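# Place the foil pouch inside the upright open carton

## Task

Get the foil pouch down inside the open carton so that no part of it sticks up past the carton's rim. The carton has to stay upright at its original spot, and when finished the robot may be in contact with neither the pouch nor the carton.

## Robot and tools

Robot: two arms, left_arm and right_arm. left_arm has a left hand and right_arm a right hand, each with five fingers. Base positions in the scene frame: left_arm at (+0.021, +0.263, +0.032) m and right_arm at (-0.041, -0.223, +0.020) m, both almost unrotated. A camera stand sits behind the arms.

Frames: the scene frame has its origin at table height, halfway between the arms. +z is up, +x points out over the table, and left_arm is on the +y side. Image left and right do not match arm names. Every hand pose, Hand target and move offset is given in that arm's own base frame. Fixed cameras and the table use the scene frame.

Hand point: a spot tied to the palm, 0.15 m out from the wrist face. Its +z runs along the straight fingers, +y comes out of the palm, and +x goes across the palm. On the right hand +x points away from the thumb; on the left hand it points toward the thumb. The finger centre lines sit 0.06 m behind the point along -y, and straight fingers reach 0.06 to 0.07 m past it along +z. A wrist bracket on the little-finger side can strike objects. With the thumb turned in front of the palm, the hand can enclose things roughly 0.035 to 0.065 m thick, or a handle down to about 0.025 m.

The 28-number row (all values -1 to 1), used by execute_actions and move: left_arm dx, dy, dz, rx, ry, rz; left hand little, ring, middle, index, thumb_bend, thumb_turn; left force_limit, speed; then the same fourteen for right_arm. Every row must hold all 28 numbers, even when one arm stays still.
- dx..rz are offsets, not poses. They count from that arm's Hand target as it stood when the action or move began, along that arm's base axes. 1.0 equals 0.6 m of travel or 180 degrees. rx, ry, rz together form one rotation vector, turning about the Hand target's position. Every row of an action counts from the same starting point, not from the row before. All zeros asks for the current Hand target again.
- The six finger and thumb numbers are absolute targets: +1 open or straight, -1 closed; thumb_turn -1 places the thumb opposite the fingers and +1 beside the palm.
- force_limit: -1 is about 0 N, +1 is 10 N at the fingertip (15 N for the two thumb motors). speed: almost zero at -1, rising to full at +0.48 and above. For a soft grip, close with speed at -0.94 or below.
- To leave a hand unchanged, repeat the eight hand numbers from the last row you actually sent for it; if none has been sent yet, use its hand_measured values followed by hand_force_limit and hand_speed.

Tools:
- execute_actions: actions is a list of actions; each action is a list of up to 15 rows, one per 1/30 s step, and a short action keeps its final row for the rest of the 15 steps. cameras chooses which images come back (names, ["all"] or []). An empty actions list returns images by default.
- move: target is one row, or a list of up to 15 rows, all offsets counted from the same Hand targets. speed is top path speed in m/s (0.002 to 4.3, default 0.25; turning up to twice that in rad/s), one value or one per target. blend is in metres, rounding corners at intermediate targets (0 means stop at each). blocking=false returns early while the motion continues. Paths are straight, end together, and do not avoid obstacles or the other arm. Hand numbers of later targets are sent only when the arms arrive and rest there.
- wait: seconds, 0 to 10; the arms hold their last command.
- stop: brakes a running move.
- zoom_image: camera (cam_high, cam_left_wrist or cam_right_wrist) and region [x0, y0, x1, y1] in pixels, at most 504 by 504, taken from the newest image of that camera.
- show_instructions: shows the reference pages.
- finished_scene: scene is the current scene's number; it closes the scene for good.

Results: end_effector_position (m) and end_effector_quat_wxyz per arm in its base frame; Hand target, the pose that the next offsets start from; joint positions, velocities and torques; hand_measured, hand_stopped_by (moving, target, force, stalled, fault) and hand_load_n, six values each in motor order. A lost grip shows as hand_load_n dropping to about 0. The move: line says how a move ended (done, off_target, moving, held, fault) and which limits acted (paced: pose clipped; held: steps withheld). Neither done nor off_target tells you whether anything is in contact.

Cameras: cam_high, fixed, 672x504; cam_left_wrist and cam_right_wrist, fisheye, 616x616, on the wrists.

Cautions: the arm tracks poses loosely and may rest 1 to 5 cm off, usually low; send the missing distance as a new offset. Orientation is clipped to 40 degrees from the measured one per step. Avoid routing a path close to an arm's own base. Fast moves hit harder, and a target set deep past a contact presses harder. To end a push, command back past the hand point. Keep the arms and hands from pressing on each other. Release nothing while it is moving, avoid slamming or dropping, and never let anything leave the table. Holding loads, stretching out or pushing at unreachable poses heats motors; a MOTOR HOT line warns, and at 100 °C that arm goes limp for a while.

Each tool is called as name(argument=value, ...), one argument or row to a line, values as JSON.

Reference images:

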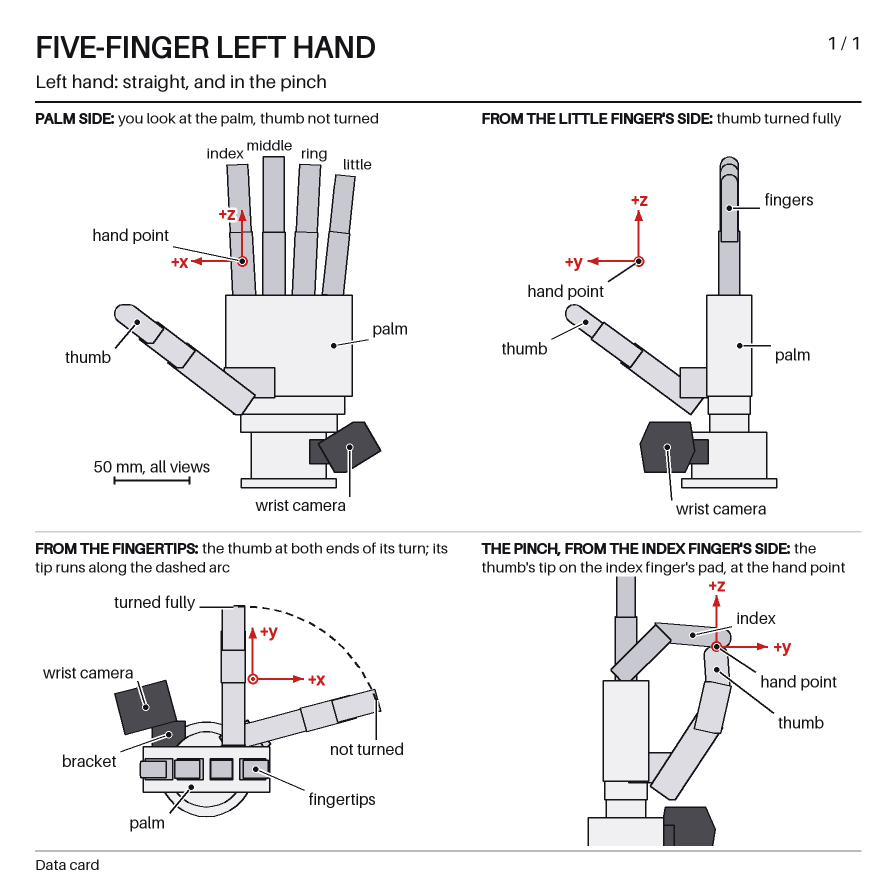

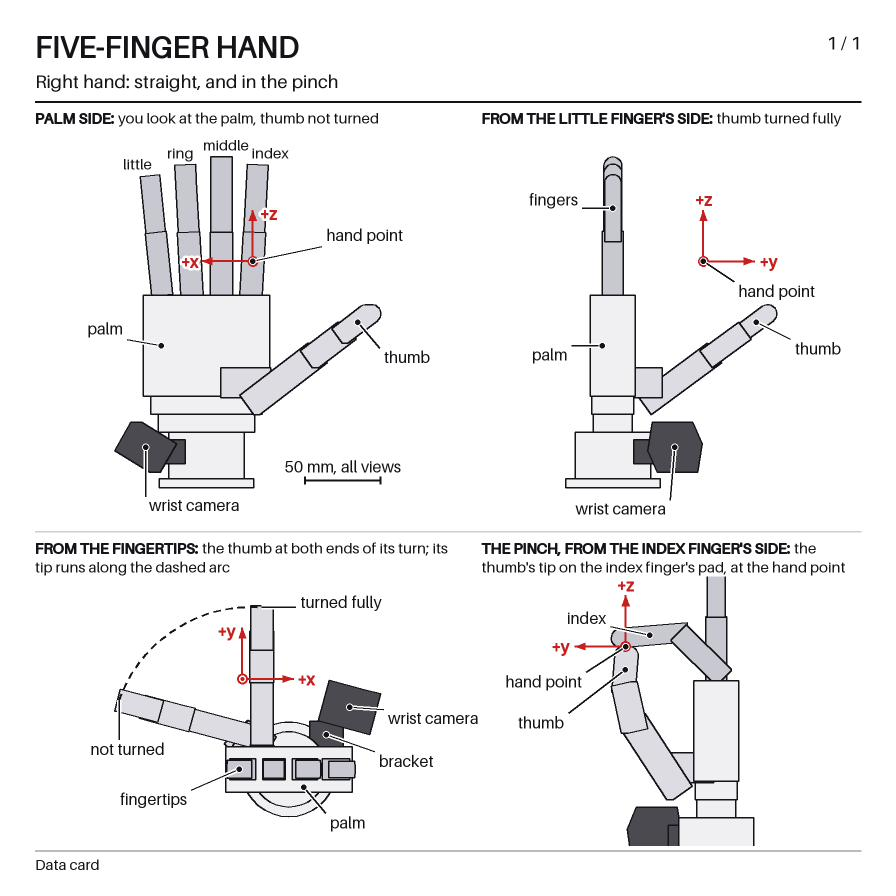

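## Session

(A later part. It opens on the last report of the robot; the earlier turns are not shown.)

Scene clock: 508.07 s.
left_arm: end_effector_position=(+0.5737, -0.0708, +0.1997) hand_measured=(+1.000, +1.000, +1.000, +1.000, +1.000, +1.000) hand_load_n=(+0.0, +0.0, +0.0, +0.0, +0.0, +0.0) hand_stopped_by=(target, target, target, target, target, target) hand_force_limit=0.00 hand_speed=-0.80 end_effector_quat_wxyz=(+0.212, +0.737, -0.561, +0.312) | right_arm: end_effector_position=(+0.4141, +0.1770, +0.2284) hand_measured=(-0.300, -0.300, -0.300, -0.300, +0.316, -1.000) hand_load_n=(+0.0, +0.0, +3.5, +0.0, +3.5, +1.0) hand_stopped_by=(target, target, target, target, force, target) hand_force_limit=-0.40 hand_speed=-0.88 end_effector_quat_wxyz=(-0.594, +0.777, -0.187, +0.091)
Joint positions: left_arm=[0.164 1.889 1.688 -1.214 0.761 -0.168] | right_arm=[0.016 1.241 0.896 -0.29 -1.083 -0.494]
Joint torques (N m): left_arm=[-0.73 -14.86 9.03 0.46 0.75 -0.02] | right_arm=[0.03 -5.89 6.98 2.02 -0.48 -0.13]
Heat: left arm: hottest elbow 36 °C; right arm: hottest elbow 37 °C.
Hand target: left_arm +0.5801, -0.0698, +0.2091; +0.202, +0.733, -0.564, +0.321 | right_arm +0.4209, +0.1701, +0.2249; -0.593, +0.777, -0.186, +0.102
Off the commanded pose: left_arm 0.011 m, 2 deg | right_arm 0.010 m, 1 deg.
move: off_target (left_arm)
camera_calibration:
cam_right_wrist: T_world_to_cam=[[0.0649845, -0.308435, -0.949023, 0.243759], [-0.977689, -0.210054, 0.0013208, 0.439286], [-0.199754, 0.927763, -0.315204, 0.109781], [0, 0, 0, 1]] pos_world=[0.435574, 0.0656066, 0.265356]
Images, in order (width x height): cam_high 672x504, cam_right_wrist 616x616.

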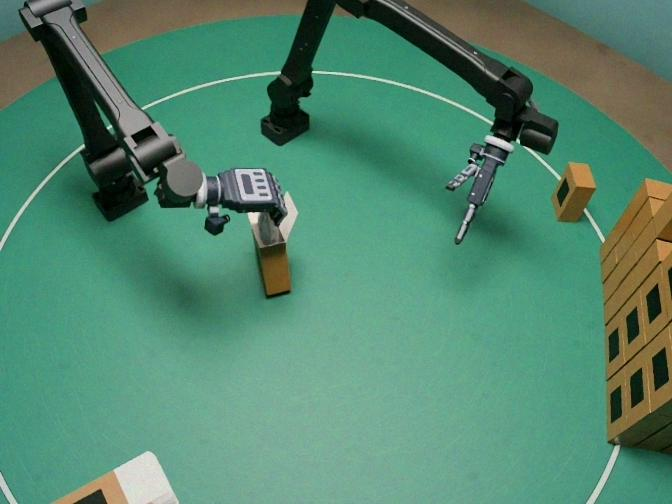

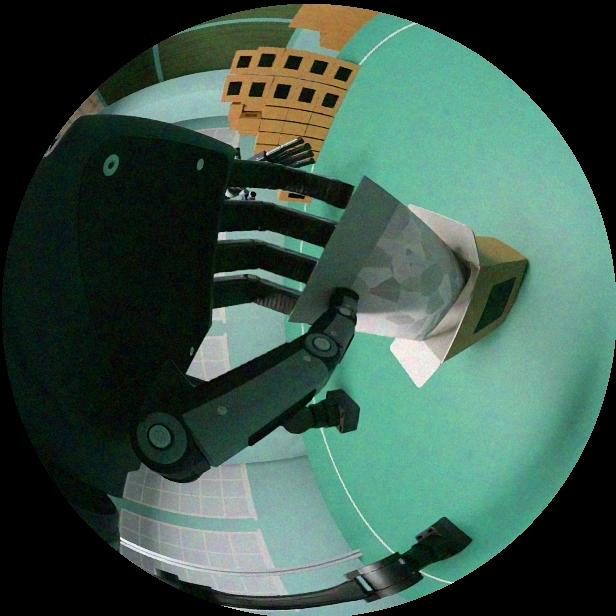

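move(
  target=[0,0,0,0,0,0,1,1,1,1,1,1,0,-0.8,0.008,0,0.05,0,0,0,-0.3,-0.3,-0.3,-0.3,-0.25,-1,-0.4,-0.88],
  speed=0.04,
  cameras=["cam_high","cam_right_wrist"],
)

zoom_image(
  camera="cam_right_wrist",
  region=[300, 160, 560, 400],
)

zoom_image(
  camera="cam_high",
  region=[220, 180, 330, 310],
)

Scene clock: 514.03 s.
left_arm: end_effector_position=(+0.5737, -0.0708, +0.1997) hand_measured=(+1.000, +1.000, +1.000, +1.000, +1.000, +1.000) hand_load_n=(+0.0, -0.5, +0.0, +0.0, +0.0, +0.0) hand_stopped_by=(target, target, target, target, target, target) hand_force_limit=0.00 hand_speed=-0.80 end_effector_quat_wxyz=(+0.212, +0.737, -0.561, +0.312) | right_arm: end_effector_position=(+0.4076, +0.1770, +0.2283) hand_measured=(-0.300, -0.300, -0.300, -0.300, +0.316, -1.000) hand_load_n=(+0.0, +0.0, +3.5, +0.0, +4.0, +0.5) hand_stopped_by=(target, target, target, target, force, target) hand_force_limit=-0.40 hand_speed=-0.88 end_effector_quat_wxyz=(-0.589, +0.779, -0.201, +0.072)
Joint positions: left_arm=[0.164 1.889 1.688 -1.214 0.761 -0.168] | right_arm=[0.016 1.241 0.908 -0.352 -1.084 -0.494]
Joint torques (N m): left_arm=[-0.73 -14.8 9.02 0.47 0.76 -0.02] | right_arm=[-0.03 -7.3 10.85 1.06 -0.47 -0.12]
Heat: left arm: hottest elbow 36 °C; right arm: hottest elbow 36 °C.
Hand target: left_arm +0.5801, -0.0698, +0.2091; +0.202, +0.733, -0.564, +0.321 | right_arm +0.4257, +0.1701, +0.2550; -0.593, +0.777, -0.186, +0.102
Off the commanded pose: left_arm 0.011 m, 2 deg | right_arm 0.033 m, 4 deg.
move: off_target (left_arm, right_arm)
camera_calibration:
cam_right_wrist: T_world_to_cam=[[0.0177512, -0.308479, -0.951066, 0.263809], [-0.976214, -0.210918, 0.0501909, 0.42137], [-0.21608, 0.927553, -0.304885, 0.112821], [0, 0, 0, 1]] pos_world=[0.431043, 0.0656067, 0.264149]
Images, in order (width x height): cam_high 672x504, cam_right_wrist 616x616.

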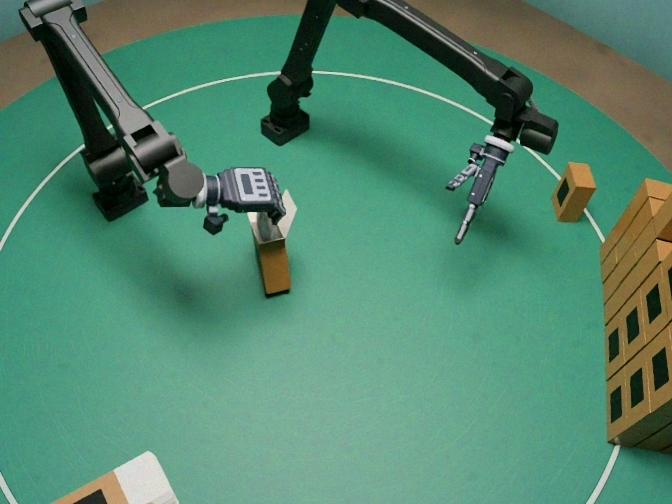

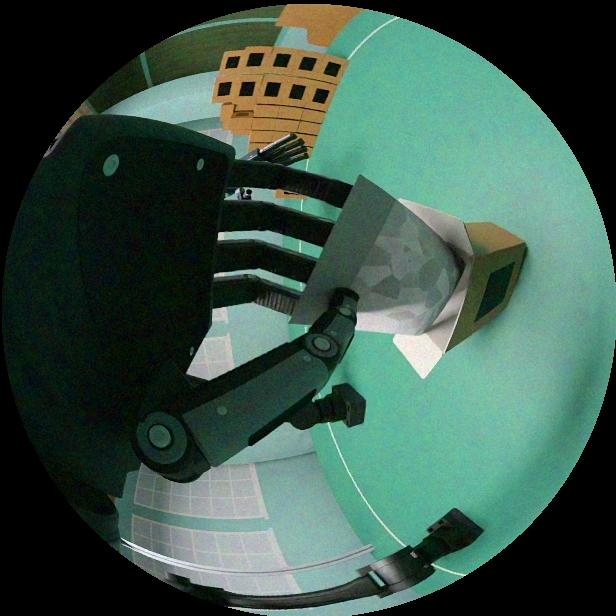

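Scaled by 1.938 from the camera's 616x616 image, which has a finer 880x880 frame.

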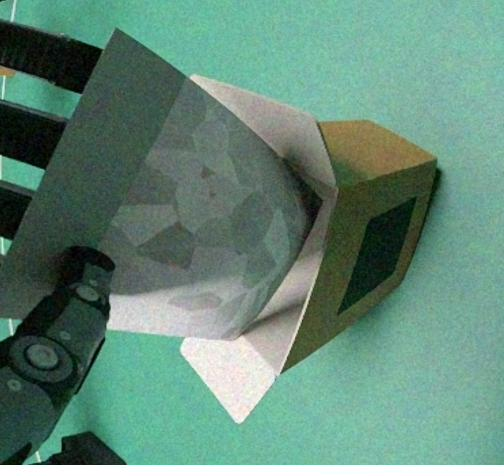

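Scaled by 3.877 from the camera's 672x504 image, which has a finer 960x720 frame.

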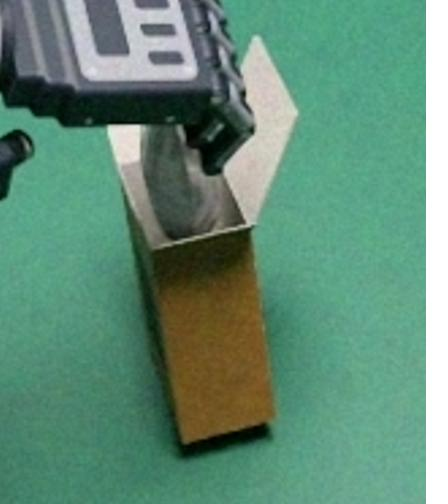

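move(
  target=[0,0,0,0,0,0,1,1,1,1,1,1,0,-0.8,0.013,0,0.06,0,0,0,-0.3,-0.3,-0.3,-0.3,-0.25,-1,-0.4,-0.88],
  speed=0.04,
  cameras=["cam_high","cam_right_wrist"],
)

zoom_image(
  camera="cam_right_wrist",
  region=[300, 160, 560, 400],
)

zoom_image(
  camera="cam_high",
  region=[220, 180, 330, 310],
)

Scene clock: 517.27 s.
left_arm: end_effector_position=(+0.5737, -0.0708, +0.1997) hand_measured=(+1.000, +1.000, +1.000, +1.000, +1.000, +1.000) hand_load_n=(+0.0, +0.5, +0.0, +0.0, +0.0, +0.0) hand_stopped_by=(target, target, target, target, target, target) hand_force_limit=0.00 hand_speed=-0.80 end_effector_quat_wxyz=(+0.212, +0.737, -0.561, +0.312) | right_arm: end_effector_position=(+0.4169, +0.1770, +0.2612) hand_measured=(-0.300, -0.300, -0.300, -0.300, +0.316, -1.000) hand_load_n=(+0.0, +0.0, +4.0, +0.0, +4.0, +1.0) hand_stopped_by=(target, target, target, target, force, target) hand_force_limit=-0.40 hand_speed=-0.88 end_effector_quat_wxyz=(-0.588, +0.780, -0.203, +0.070)
Joint positions: left_arm=[0.164 1.889 1.688 -1.214 0.761 -0.168] | right_arm=[0.016 1.241 1 -0.45 -1.082 -0.494]
Joint torques (N m): left_arm=[-0.73 -14.86 9.02 0.47 0.75 -0.02] | right_arm=[0.03 -7.71 11.28 1.09 -0.52 -0.11]
Heat: left arm: hottest elbow 36 °C; right arm: hottest elbow 36 °C.
Hand target: left_arm +0.5801, -0.0698, +0.2091; +0.202, +0.733, -0.564, +0.321 | right_arm +0.4336, +0.1701, +0.2910; -0.593, +0.777, -0.186, +0.102
Off the commanded pose: left_arm 0.011 m, 2 deg | right_arm 0.035 m, 4 deg.
move: off_target (left_arm, right_arm)
camera_calibration:
cam_right_wrist: T_world_to_cam=[[0.0120233, -0.309648, -0.950775, 0.297449], [-0.97614, -0.209801, 0.0559838, 0.426965], [-0.216809, 0.927417, -0.304782, 0.125161], [0, 0, 0, 1]] pos_world=[0.440337, 0.0656058, 0.297051]
Images, in order (width x height): cam_high 672x504, cam_right_wrist 616x616.

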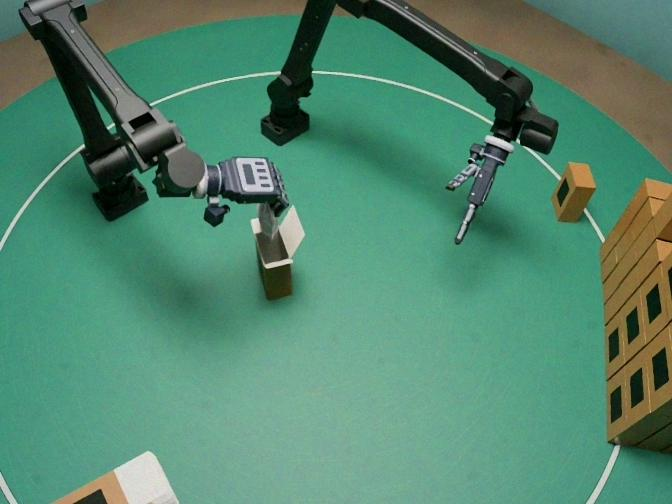

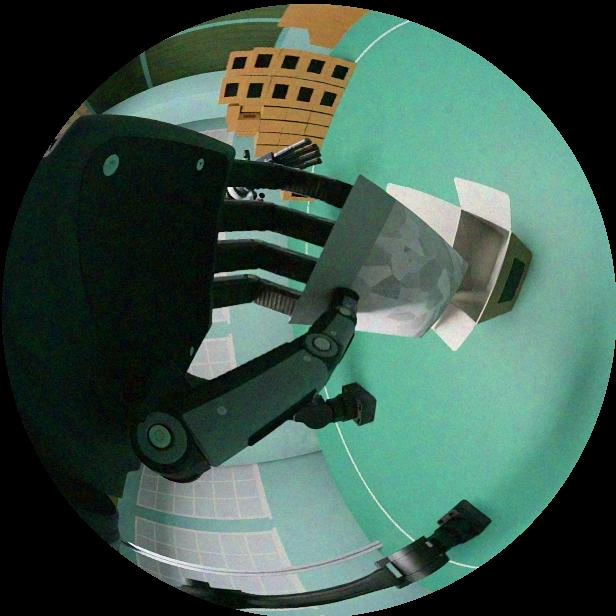

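Scaled by 1.938 from the camera's 616x616 image, which has a finer 880x880 frame.

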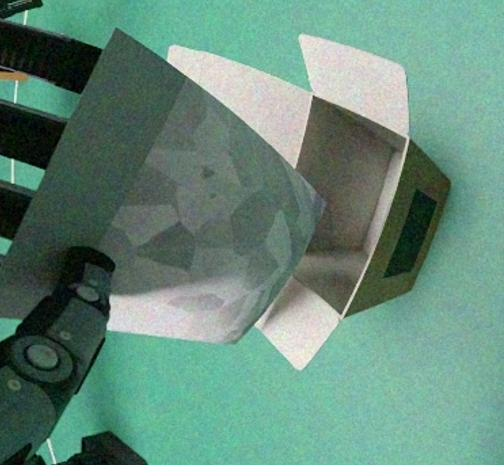

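Scaled by 3.877 from the camera's 672x504 image, which has a finer 960x720 frame.

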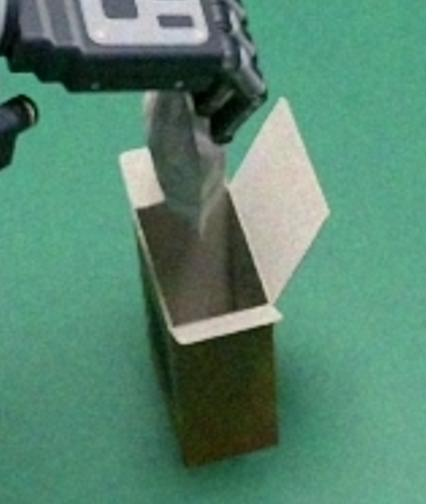

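move(
  target=[0,0,0,0,0,0,1,1,1,1,1,1,0,-0.8,0,0.008,0,-0.036,-0.096,0,-0.3,-0.3,-0.3,-0.3,-0.25,-1,-0.4,-0.88],
  speed=0.06,
  cameras=["cam_high","cam_right_wrist"],
)

zoom_image(
  camera="cam_right_wrist",
  region=[300, 160, 560, 400],
)

zoom_image(
  camera="cam_high",
  region=[220, 180, 330, 310],
)

Scene clock: 531.10 s.
left_arm: end_effector_position=(+0.5737, -0.0708, +0.1997) hand_measured=(+1.000, +1.000, +1.000, +1.000, +1.000, +1.000) hand_load_n=(+0.0, +0.0, +0.0, +0.0, +0.0, +0.0) hand_stopped_by=(target, target, target, target, target, target) hand_force_limit=0.00 hand_speed=-0.80 end_effector_quat_wxyz=(+0.212, +0.737, -0.561, +0.312) | right_arm: end_effector_position=(+0.4325, +0.1682, +0.2764) hand_measured=(-0.300, -0.300, -0.300, -0.300, +0.316, -1.000) hand_load_n=(+0.0, +0.0, +4.0, +0.0, +4.0, +0.5) hand_stopped_by=(target, target, target, target, force, target) hand_force_limit=-0.40 hand_speed=-0.88 end_effector_quat_wxyz=(-0.567, +0.789, -0.115, +0.209)
Joint positions: left_arm=[0.164 1.889 1.688 -1.214 0.761 -0.168] | right_arm=[0.031 1.148 0.949 -0.31 -0.981 -0.642]
Joint torques (N m): left_arm=[-0.67 -14.8 9.02 0.46 0.75 -0.02] | right_arm=[2.37 -7.41 8.03 2.41 -0.32 -0.17]
Heat: left arm: hottest elbow 36 °C; right arm: hottest elbow 38 °C.
Hand target: left_arm +0.5801, -0.0698, +0.2091; +0.202, +0.733, -0.564, +0.321 | right_arm +0.4336, +0.1748, +0.2911; -0.569, +0.785, -0.089, +0.228
Off the commanded pose: left_arm 0.011 m, 2 deg | right_arm 0.016 m, 4 deg.
move: off_target (left_arm, right_arm)
camera_calibration:
cam_right_wrist: T_world_to_cam=[[0.288155, -0.41655, -0.862237, 0.183083], [-0.954673, -0.195123, -0.224783, 0.505468], [-0.0746086, 0.887926, -0.453895, 0.127765], [0, 0, 0, 1]] pos_world=[0.439332, 0.0614456, 0.329473]
Images, in order (width x height): cam_high 672x504, cam_right_wrist 616x616.

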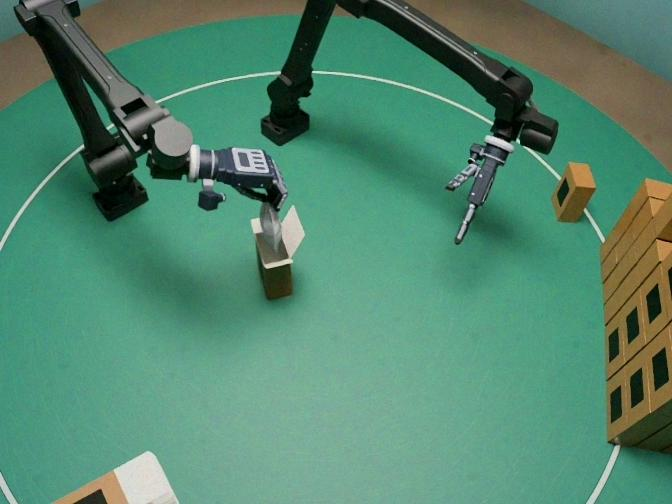

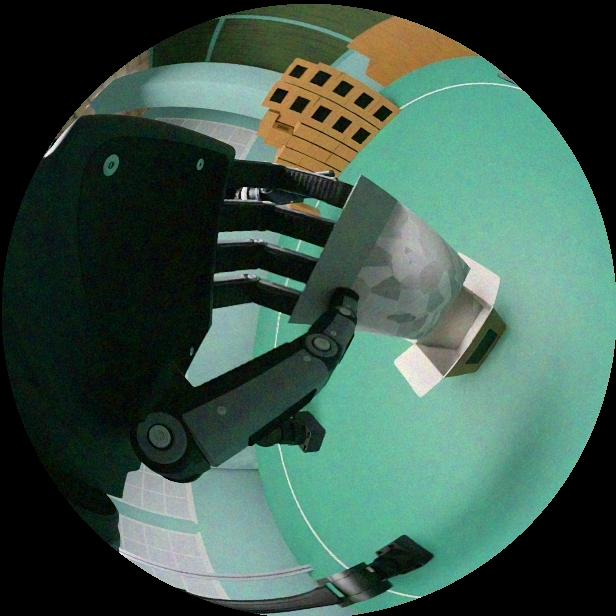

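Scaled by 1.938 from the camera's 616x616 image, which has a finer 880x880 frame.

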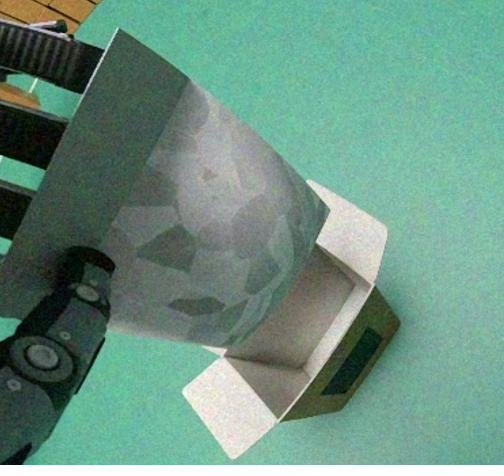

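Scaled by 3.877 from the camera's 672x504 image, which has a finer 960x720 frame.

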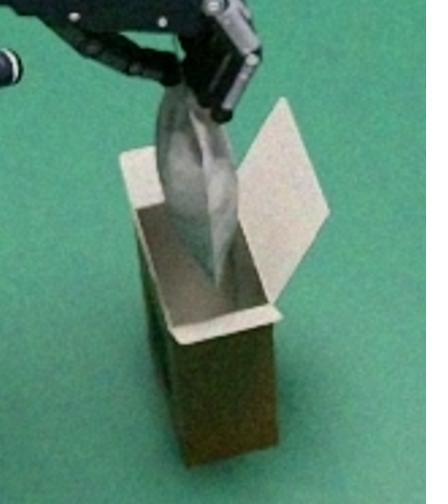

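move(
  target=[0,0,0,0,0,0,1,1,1,1,1,1,0,-0.8,-0.036,0.022,0,-0.01,-0.028,0,-0.3,-0.3,-0.3,-0.3,-0.25,-1,-0.4,-0.88],
  speed=0.06,
  cameras=["cam_high","cam_right_wrist"],
)

zoom_image(
  camera="cam_right_wrist",
  region=[300, 160, 560, 400],
)

Scene clock: 537.20 s.
left_arm: end_effector_position=(+0.5737, -0.0708, +0.1997) hand_measured=(+1.000, +1.000, +1.000, +1.000, +1.000, +1.000) hand_load_n=(+0.0, +0.0, +0.0, +0.0, +0.0, +0.0) hand_stopped_by=(target, target, target, target, target, target) hand_force_limit=0.00 hand_speed=-0.80 end_effector_quat_wxyz=(+0.212, +0.737, -0.561, +0.312) | right_arm: end_effector_position=(+0.4107, +0.1820, +0.2767) hand_measured=(-0.300, -0.300, -0.300, -0.300, +0.316, -1.000) hand_load_n=(+0.0, +0.0, +4.0, +0.0, +4.0, +0.5) hand_stopped_by=(target, target, target, target, force, target) hand_force_limit=-0.40 hand_speed=-0.88 end_effector_quat_wxyz=(-0.558, +0.789, -0.085, +0.244)
Joint positions: left_arm=[0.164 1.889 1.688 -1.214 0.761 -0.168] | right_arm=[0.086 1.056 0.87 -0.253 -0.917 -0.663]
Joint torques (N m): left_arm=[-0.67 -14.8 9.02 0.47 0.75 -0.02] | right_arm=[2.37 -6.07 8.23 2.48 -0.26 -0.19]
Heat: left arm: hottest elbow 36 °C; right arm: hottest elbow 37 °C.
Hand target: left_arm +0.5801, -0.0698, +0.2091; +0.202, +0.733, -0.564, +0.321 | right_arm +0.4120, +0.1880, +0.2910; -0.560, +0.783, -0.060, +0.263
Off the commanded pose: left_arm 0.011 m, 2 deg | right_arm 0.016 m, 4 deg.
move: off_target (left_arm, right_arm)
camera_calibration:
cam_right_wrist: T_world_to_cam=[[0.363781, -0.445094, -0.818263, 0.157304], [-0.930812, -0.207072, -0.301181, 0.500819], [-0.0353854, 0.871213, -0.489627, 0.110747], [0, 0, 0, 1]] pos_world=[0.412863, 0.0772367, 0.333778]
Images, in order (width x height): cam_high 672x504, cam_right_wrist 616x616.

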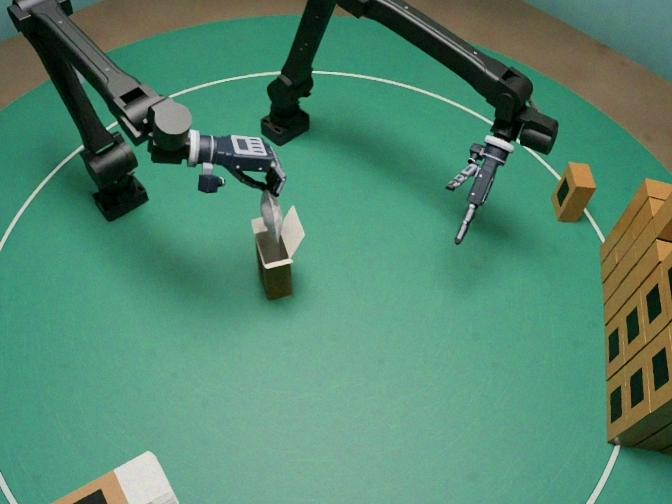

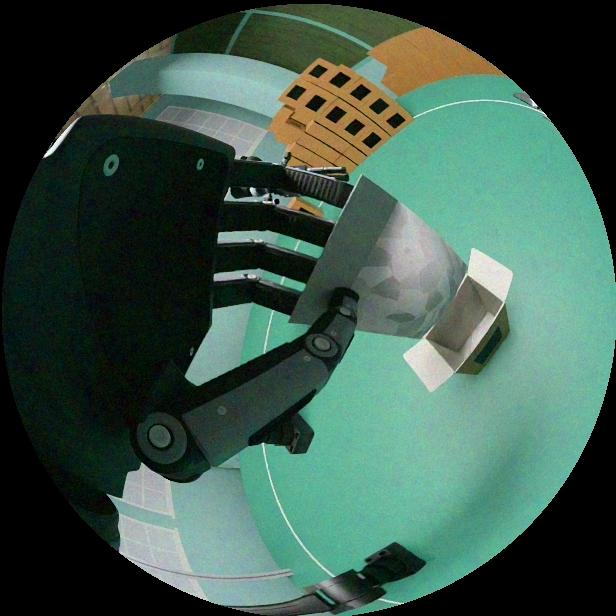

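Scaled by 1.938 from the camera's 616x616 image, which has a finer 880x880 frame.

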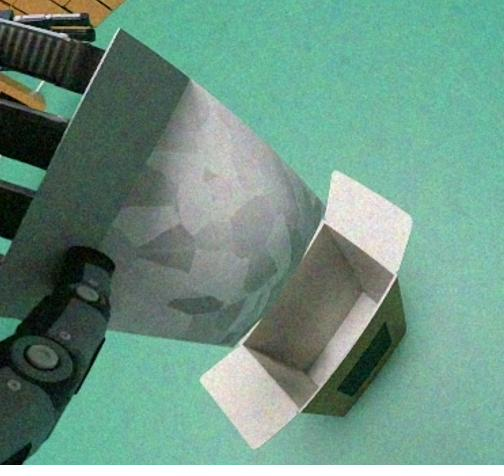

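move(
  target=[0,0,0,0,0,0,1,1,1,1,1,1,0,-0.8,0,0,-0.075,0,0,0,-0.3,-0.3,-0.3,-0.3,-0.25,-1,-0.4,-0.88],
  speed=0.06,
  cameras=["cam_high","cam_right_wrist"],
)

zoom_image(
  camera="cam_right_wrist",
  region=[300, 160, 560, 400],
)

zoom_image(
  camera="cam_high",
  region=[220, 180, 330, 310],
)

Scene clock: 543.43 s.
left_arm: end_effector_position=(+0.5737, -0.0708, +0.1997) hand_measured=(+1.000, +1.000, +1.000, +1.000, +1.000, +1.000) hand_load_n=(+0.0, +0.0, +0.0, +0.0, +0.0, -0.5) hand_stopped_by=(target, target, target, target, target, target) hand_force_limit=0.00 hand_speed=-0.80 end_effector_quat_wxyz=(+0.212, +0.737, -0.561, +0.312) | right_arm: end_effector_position=(+0.4078, +0.1816, +0.2374) hand_measured=(-0.300, -0.300, -0.300, -0.300, +0.316, -1.000) hand_load_n=(+0.0, +0.0, +4.0, +0.0, +4.0, +1.0) hand_stopped_by=(target, target, target, target, force, target) hand_force_limit=-0.40 hand_speed=-0.88 end_effector_quat_wxyz=(-0.558, +0.787, -0.080, +0.251)
Joint positions: left_arm=[0.164 1.889 1.688 -1.214 0.761 -0.168] | right_arm=[0.086 1.072 0.769 -0.122 -0.916 -0.665]
Joint torques (N m): left_arm=[-0.73 -14.8 9.03 0.47 0.75 -0.02] | right_arm=[2.37 -4.84 7.99 2.52 -0.26 -0.16]
Heat: left arm: hottest elbow 36 °C; right arm: hottest elbow 37 °C.
Hand target: left_arm +0.5801, -0.0698, +0.2091; +0.202, +0.733, -0.564, +0.321 | right_arm +0.4119, +0.1881, +0.2461; -0.560, +0.783, -0.060, +0.263
Off the commanded pose: left_arm 0.011 m, 2 deg | right_arm 0.012 m, 3 deg.
move: off_target (left_arm, right_arm)
camera_calibration:
cam_right_wrist: T_world_to_cam=[[0.376954, -0.445024, -0.812317, 0.119251], [-0.925816, -0.20731, -0.316049, 0.487845], [-0.0277515, 0.871192, -0.490157, 0.088807], [0, 0, 0, 1]] pos_world=[0.409168, 0.0768368, 0.294582]
Images, in order (width x height): cam_high 672x504, cam_right_wrist 616x616.

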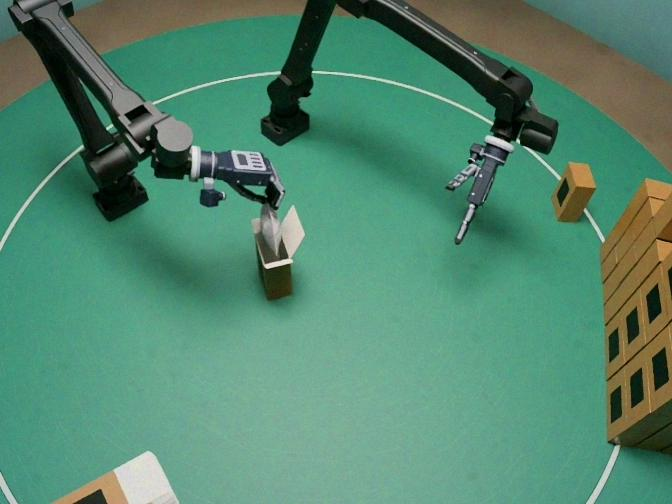

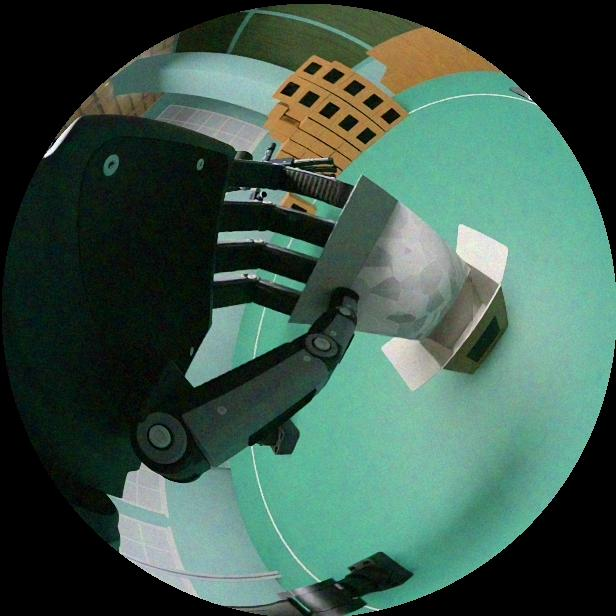

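Scaled by 1.938 from the camera's 616x616 image, which has a finer 880x880 frame.

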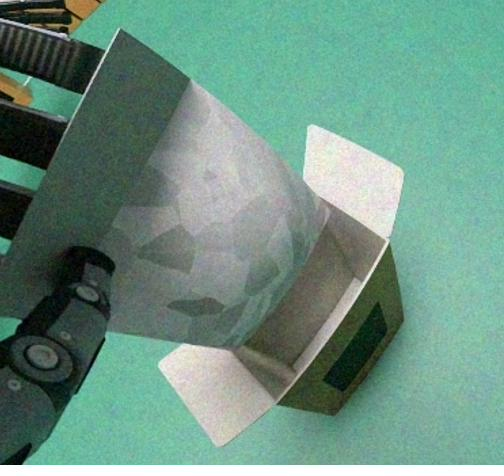

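Scaled by 3.877 from the camera's 672x504 image, which has a finer 960x720 frame.

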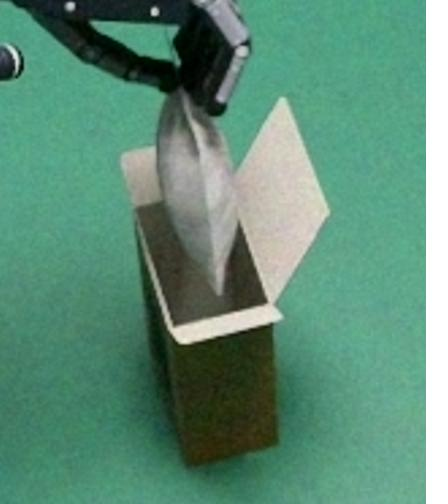

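move(
  target=[0,0,0,0,0,0,1,1,1,1,1,1,0,-0.8,0.009,-0.002,-0.06,0,0,0,-0.3,-0.3,-0.3,-0.3,-0.25,-1,-0.4,-0.88],
  speed=0.05,
  cameras=["cam_high","cam_right_wrist"],
)

zoom_image(
  camera="cam_right_wrist",
  region=[300, 160, 560, 400],
)

zoom_image(
  camera="cam_high",
  region=[220, 180, 330, 310],
)

Scene clock: 549.23 s.
left_arm: end_effector_position=(+0.5737, -0.0708, +0.1997) hand_measured=(+1.000, +1.000, +1.000, +1.000, +1.000, +1.000) hand_load_n=(+0.0, +0.0, +0.0, +0.0, +0.0, +0.0) hand_stopped_by=(target, target, target, target, target, target) hand_force_limit=0.00 hand_speed=-0.80 end_effector_quat_wxyz=(+0.212, +0.737, -0.561, +0.312) | right_arm: end_effector_position=(+0.4127, +0.1819, +0.2022) hand_measured=(-0.300, -0.300, -0.300, -0.300, +0.316, -1.000) hand_load_n=(+0.0, +0.0, +3.5, +0.0, +4.0, +1.0) hand_stopped_by=(target, target, target, target, force, target) hand_force_limit=-0.40 hand_speed=-0.88 end_effector_quat_wxyz=(-0.558, +0.787, -0.080, +0.251)
Joint positions: left_arm=[0.164 1.889 1.688 -1.214 0.761 -0.168] | right_arm=[0.086 1.127 0.709 -0.007 -0.916 -0.667]
Joint torques (N m): left_arm=[-0.73 -14.8 9.02 0.47 0.75 -0.02] | right_arm=[1.96 -5.07 7.62 2.52 -0.43 -0.17]
Heat: left arm: hottest elbow 36 °C; right arm: hottest elbow 36 °C.
Hand target: left_arm +0.5801, -0.0698, +0.2091; +0.202, +0.733, -0.564, +0.321 | right_arm +0.4173, +0.1869, +0.2100; -0.560, +0.783, -0.060, +0.263
Off the commanded pose: left_arm 0.011 m, 2 deg | right_arm 0.010 m, 3 deg.
move: off_target (left_arm, right_arm)
camera_calibration:
cam_right_wrist: T_world_to_cam=[[0.378126, -0.445712, -0.811395, 0.0883997], [-0.925337, -0.208259, -0.316826, 0.481451], [-0.0277666, 0.870614, -0.491182, 0.0717085], [0, 0, 0, 1]] pos_world=[0.414069, 0.0772367, 0.259485]
Images, in order (width x height): cam_high 672x504, cam_right_wrist 616x616.

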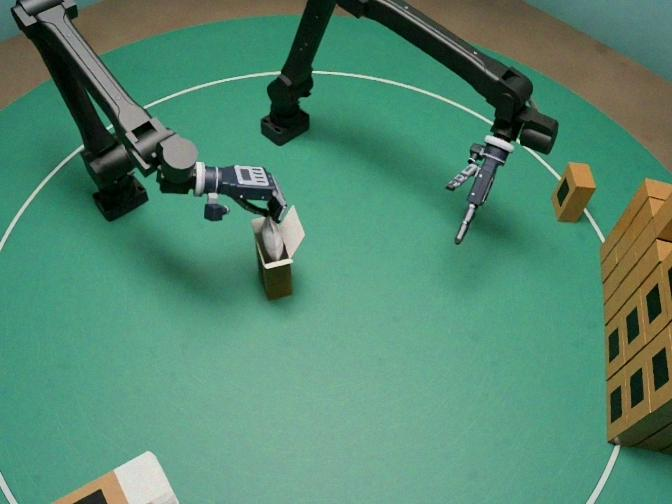

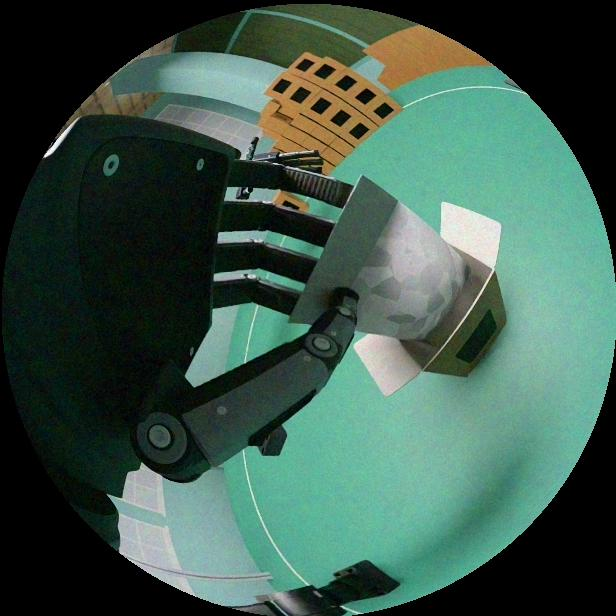

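Scaled by 1.938 from the camera's 616x616 image, which has a finer 880x880 frame.

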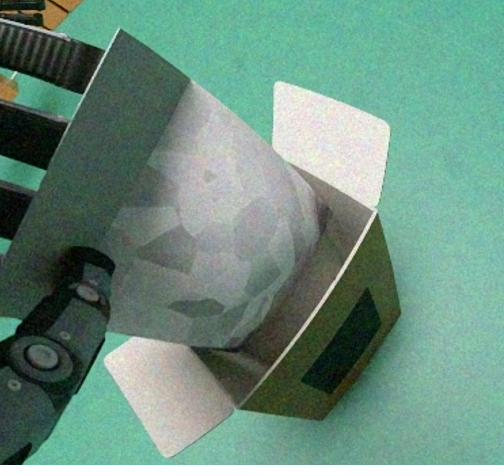

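Scaled by 3.877 from the camera's 672x504 image, which has a finer 960x720 frame.

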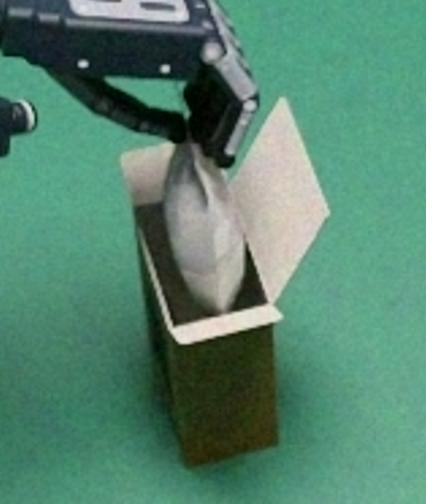

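move(
  target=[0,0,0,0,0,0,1,1,1,1,1,1,0,-0.8,-0.005,-0.002,-0.045,0,0,0,-0.3,-0.3,-0.3,-0.3,-0.25,-1,-0.4,-0.88],
  speed=0.05,
  cameras=["cam_high","cam_right_wrist"],
)

zoom_image(
  camera="cam_right_wrist",
  region=[300, 160, 560, 400],
)

zoom_image(
  camera="cam_high",
  region=[220, 180, 330, 310],
)

Scene clock: 552.60 s.
left_arm: end_effector_position=(+0.5737, -0.0708, +0.1997) hand_measured=(+1.000, +1.000, +1.000, +1.000, +1.000, +1.000) hand_load_n=(+0.0, +0.0, +0.0, +0.0, +0.0, +0.0) hand_stopped_by=(target, target, target, target, target, target) hand_force_limit=0.00 hand_speed=-0.80 end_effector_quat_wxyz=(+0.212, +0.737, -0.561, +0.312) | right_arm: end_effector_position=(+0.4093, +0.1818, +0.1758) hand_measured=(-0.300, -0.300, -0.300, -0.300, +0.316, -1.000) hand_load_n=(+0.0, +0.0, +4.0, +0.0, +4.0, +0.5) hand_stopped_by=(target, target, target, target, force, target) hand_force_limit=-0.40 hand_speed=-0.88 end_effector_quat_wxyz=(-0.558, +0.787, -0.078, +0.251)
Joint positions: left_arm=[0.164 1.889 1.688 -1.214 0.761 -0.168] | right_arm=[0.086 1.158 0.653 0.078 -0.918 -0.67]
Joint torques (N m): left_arm=[-0.73 -14.8 9.02 0.46 0.75 -0.02] | right_arm=[1.79 -5.13 7.31 2.54 -0.45 -0.17]
Heat: left arm: hottest elbow 36 °C; right arm: hottest elbow 36 °C.
Hand target: left_arm +0.5801, -0.0698, +0.2091; +0.202, +0.733, -0.564, +0.321 | right_arm +0.4143, +0.1857, +0.1829; -0.560, +0.783, -0.060, +0.263
Off the commanded pose: left_arm 0.011 m, 2 deg | right_arm 0.010 m, 3 deg.
move: off_target (left_arm, right_arm)
camera_calibration:
cam_right_wrist: T_world_to_cam=[[0.380703, -0.445211, -0.810464, 0.0668676], [-0.924243, -0.210692, -0.318409, 0.470125], [-0.0289987, 0.870285, -0.491694, 0.0593881], [0, 0, 0, 1]] pos_world=[0.410775, 0.0771372, 0.233087]
Images, in order (width x height): cam_high 672x504, cam_right_wrist 616x616.

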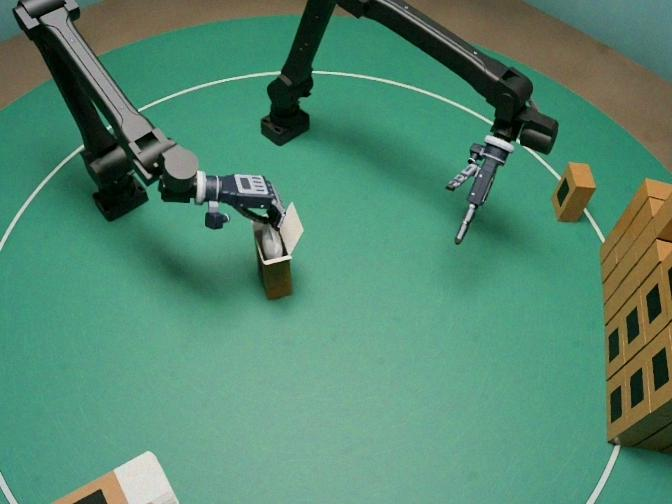

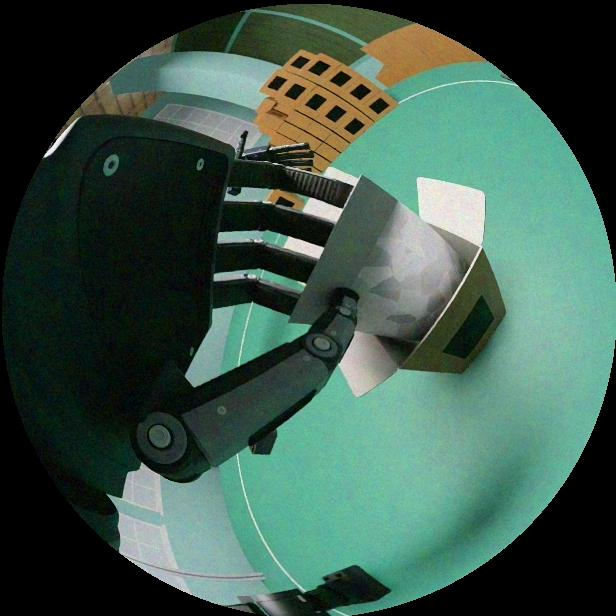

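Scaled by 1.938 from the camera's 616x616 image, which has a finer 880x880 frame.

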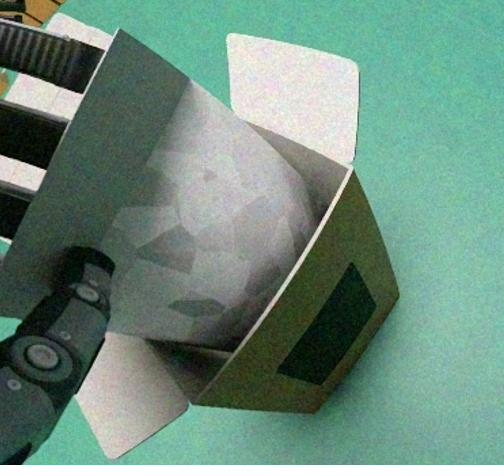

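Scaled by 3.877 from the camera's 672x504 image, which has a finer 960x720 frame.

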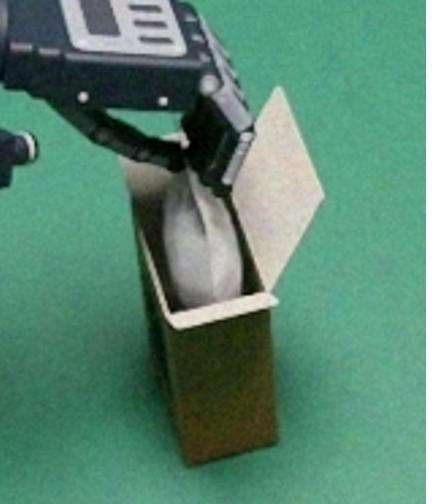

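move(
  target=[0,0,0,0,0,0,1,1,1,1,1,1,0,-0.8,0.012,-0.001,-0.035,0.006,0.016,0,-0.3,-0.3,-0.3,-0.3,-0.25,-1,-0.4,-0.88],
  speed=0.05,
  cameras=["cam_high","cam_right_wrist"],
)

zoom_image(
  camera="cam_right_wrist",
  region=[300, 160, 560, 400],
)

zoom_image(
  camera="cam_high",
  region=[220, 180, 330, 310],
)

Scene clock: 559.93 s.
left_arm: end_effector_position=(+0.5737, -0.0708, +0.1997) hand_measured=(+1.000, +1.000, +1.000, +1.000, +1.000, +1.000) hand_load_n=(+0.0, +0.0, +0.0, +0.0, +0.0, +0.0) hand_stopped_by=(target, target, target, target, target, target) hand_force_limit=0.00 hand_speed=-0.80 end_effector_quat_wxyz=(+0.212, +0.737, -0.561, +0.312) | right_arm: end_effector_position=(+0.4158, +0.1848, +0.1545) hand_measured=(-0.300, -0.300, -0.300, -0.300, +0.316, -1.000) hand_load_n=(+0.0, +0.0, +4.0, +0.0, +4.0, +1.0) hand_stopped_by=(target, target, target, target, force, target) hand_force_limit=-0.40 hand_speed=-0.88 end_effector_quat_wxyz=(-0.561, +0.789, -0.080, +0.235)
Joint positions: left_arm=[0.164 1.889 1.688 -1.214 0.761 -0.168] | right_arm=[0.086 1.231 0.653 0.125 -0.938 -0.67]
Joint torques (N m): left_arm=[-0.73 -14.86 9.02 0.47 0.75 -0.02] | right_arm=[0.91 -5.77 7.04 2.47 -0.48 0.15]
Heat: left arm: hottest elbow 36 °C; right arm: hottest elbow 36 °C.
Hand target: left_arm +0.5801, -0.0698, +0.2091; +0.202, +0.733, -0.564, +0.321 | right_arm +0.4215, +0.1850, +0.1619; -0.566, +0.784, -0.076, +0.243
Off the commanded pose: left_arm 0.011 m, 2 deg | right_arm 0.009 m, 1 deg.
move: off_target (left_arm)
camera_calibration:
cam_right_wrist: T_world_to_cam=[[0.366068, -0.433834, -0.823275, 0.0544381], [-0.928803, -0.225104, -0.29437, 0.470884], [-0.0576147, 0.87242, -0.48535, 0.056935], [0, 0, 0, 1]] pos_world=[0.420711, 0.0799437, 0.211065]
Images, in order (width x height): cam_high 672x504, cam_right_wrist 616x616.

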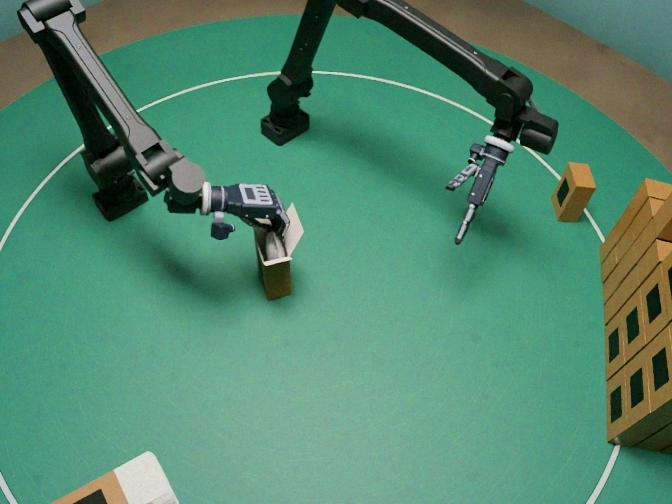

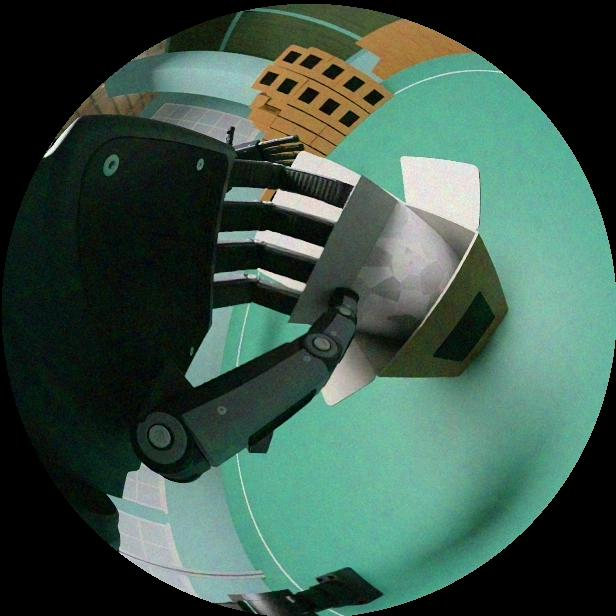

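Scaled by 1.938 from the camera's 616x616 image, which has a finer 880x880 frame.

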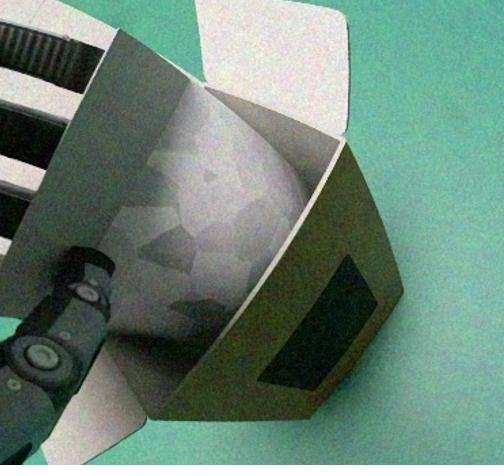

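Scaled by 3.877 from the camera's 672x504 image, which has a finer 960x720 frame.

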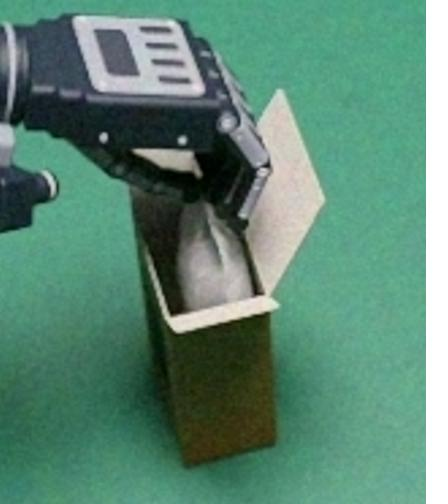

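move(
  target=[0,0,0,0,0,0,1,1,1,1,1,1,0,-0.8,0,0,-0.012,0,0,0,-0.3,-0.3,-0.3,-0.3,-0.25,-1,-0.4,-0.88],
  speed=0.05,
  cameras=["cam_high"],
)

zoom_image(
  camera="cam_high",
  region=[220, 180, 330, 310],
)

Scene clock: 564.17 s.
left_arm: end_effector_position=(+0.5737, -0.0708, +0.1997) hand_measured=(+1.000, +1.000, +1.000, +1.000, +1.000, +1.000) hand_load_n=(+0.0, +0.0, +0.0, +0.0, +0.0, +0.0) hand_stopped_by=(target, target, target, target, target, target) hand_force_limit=0.00 hand_speed=-0.80 end_effector_quat_wxyz=(+0.212, +0.737, -0.561, +0.312) | right_arm: end_effector_position=(+0.4162, +0.1849, +0.1484) hand_measured=(-0.300, -0.300, -0.300, -0.300, +0.316, -1.000) hand_load_n=(+0.0, +0.0, +4.0, +0.0, +4.0, +0.5) hand_stopped_by=(target, target, target, target, force, target) hand_force_limit=-0.40 hand_speed=-0.88 end_effector_quat_wxyz=(-0.562, +0.789, -0.079, +0.236)
Joint positions: left_arm=[0.164 1.889 1.688 -1.214 0.761 -0.168] | right_arm=[0.086 1.244 0.643 0.151 -0.938 -0.67]
Joint torques (N m): left_arm=[-0.67 -14.8 9.02 0.46 0.75 -0.02] | right_arm=[0.91 -5.83 6.87 2.48 -0.46 0.15]
Heat: left arm: hottest elbow 36 °C; right arm: hottest elbow 36 °C.
Hand target: left_arm +0.5801, -0.0698, +0.2091; +0.202, +0.733, -0.564, +0.321 | right_arm +0.4215, +0.1850, +0.1548; -0.566, +0.784, -0.076, +0.243
Off the commanded pose: left_arm 0.011 m, 2 deg | right_arm 0.008 m, 1 deg.
move: off_target (left_arm)
Images, in order (width x height): cam_high 672x504.

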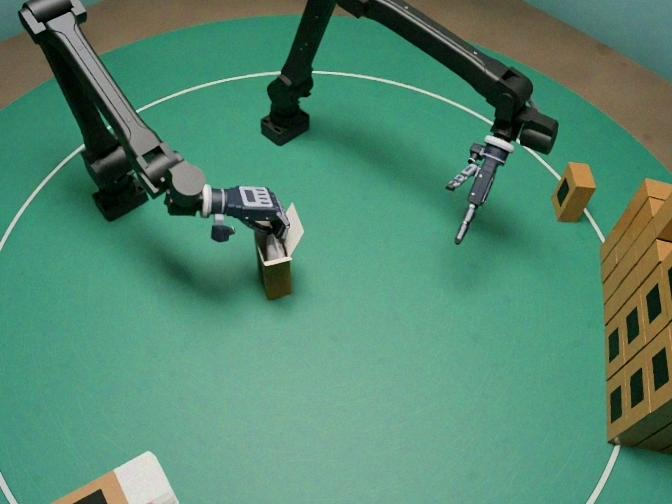

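Scaled by 3.877 from the camera's 672x504 image, which has a finer 960x720 frame.

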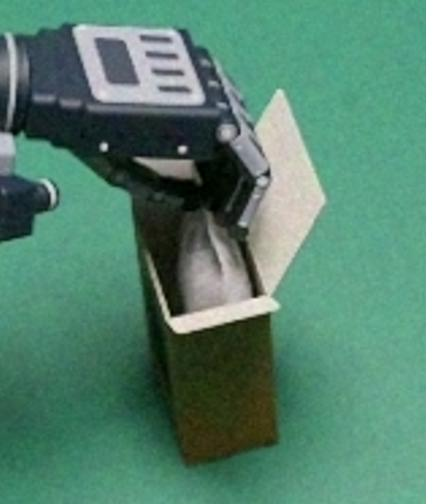

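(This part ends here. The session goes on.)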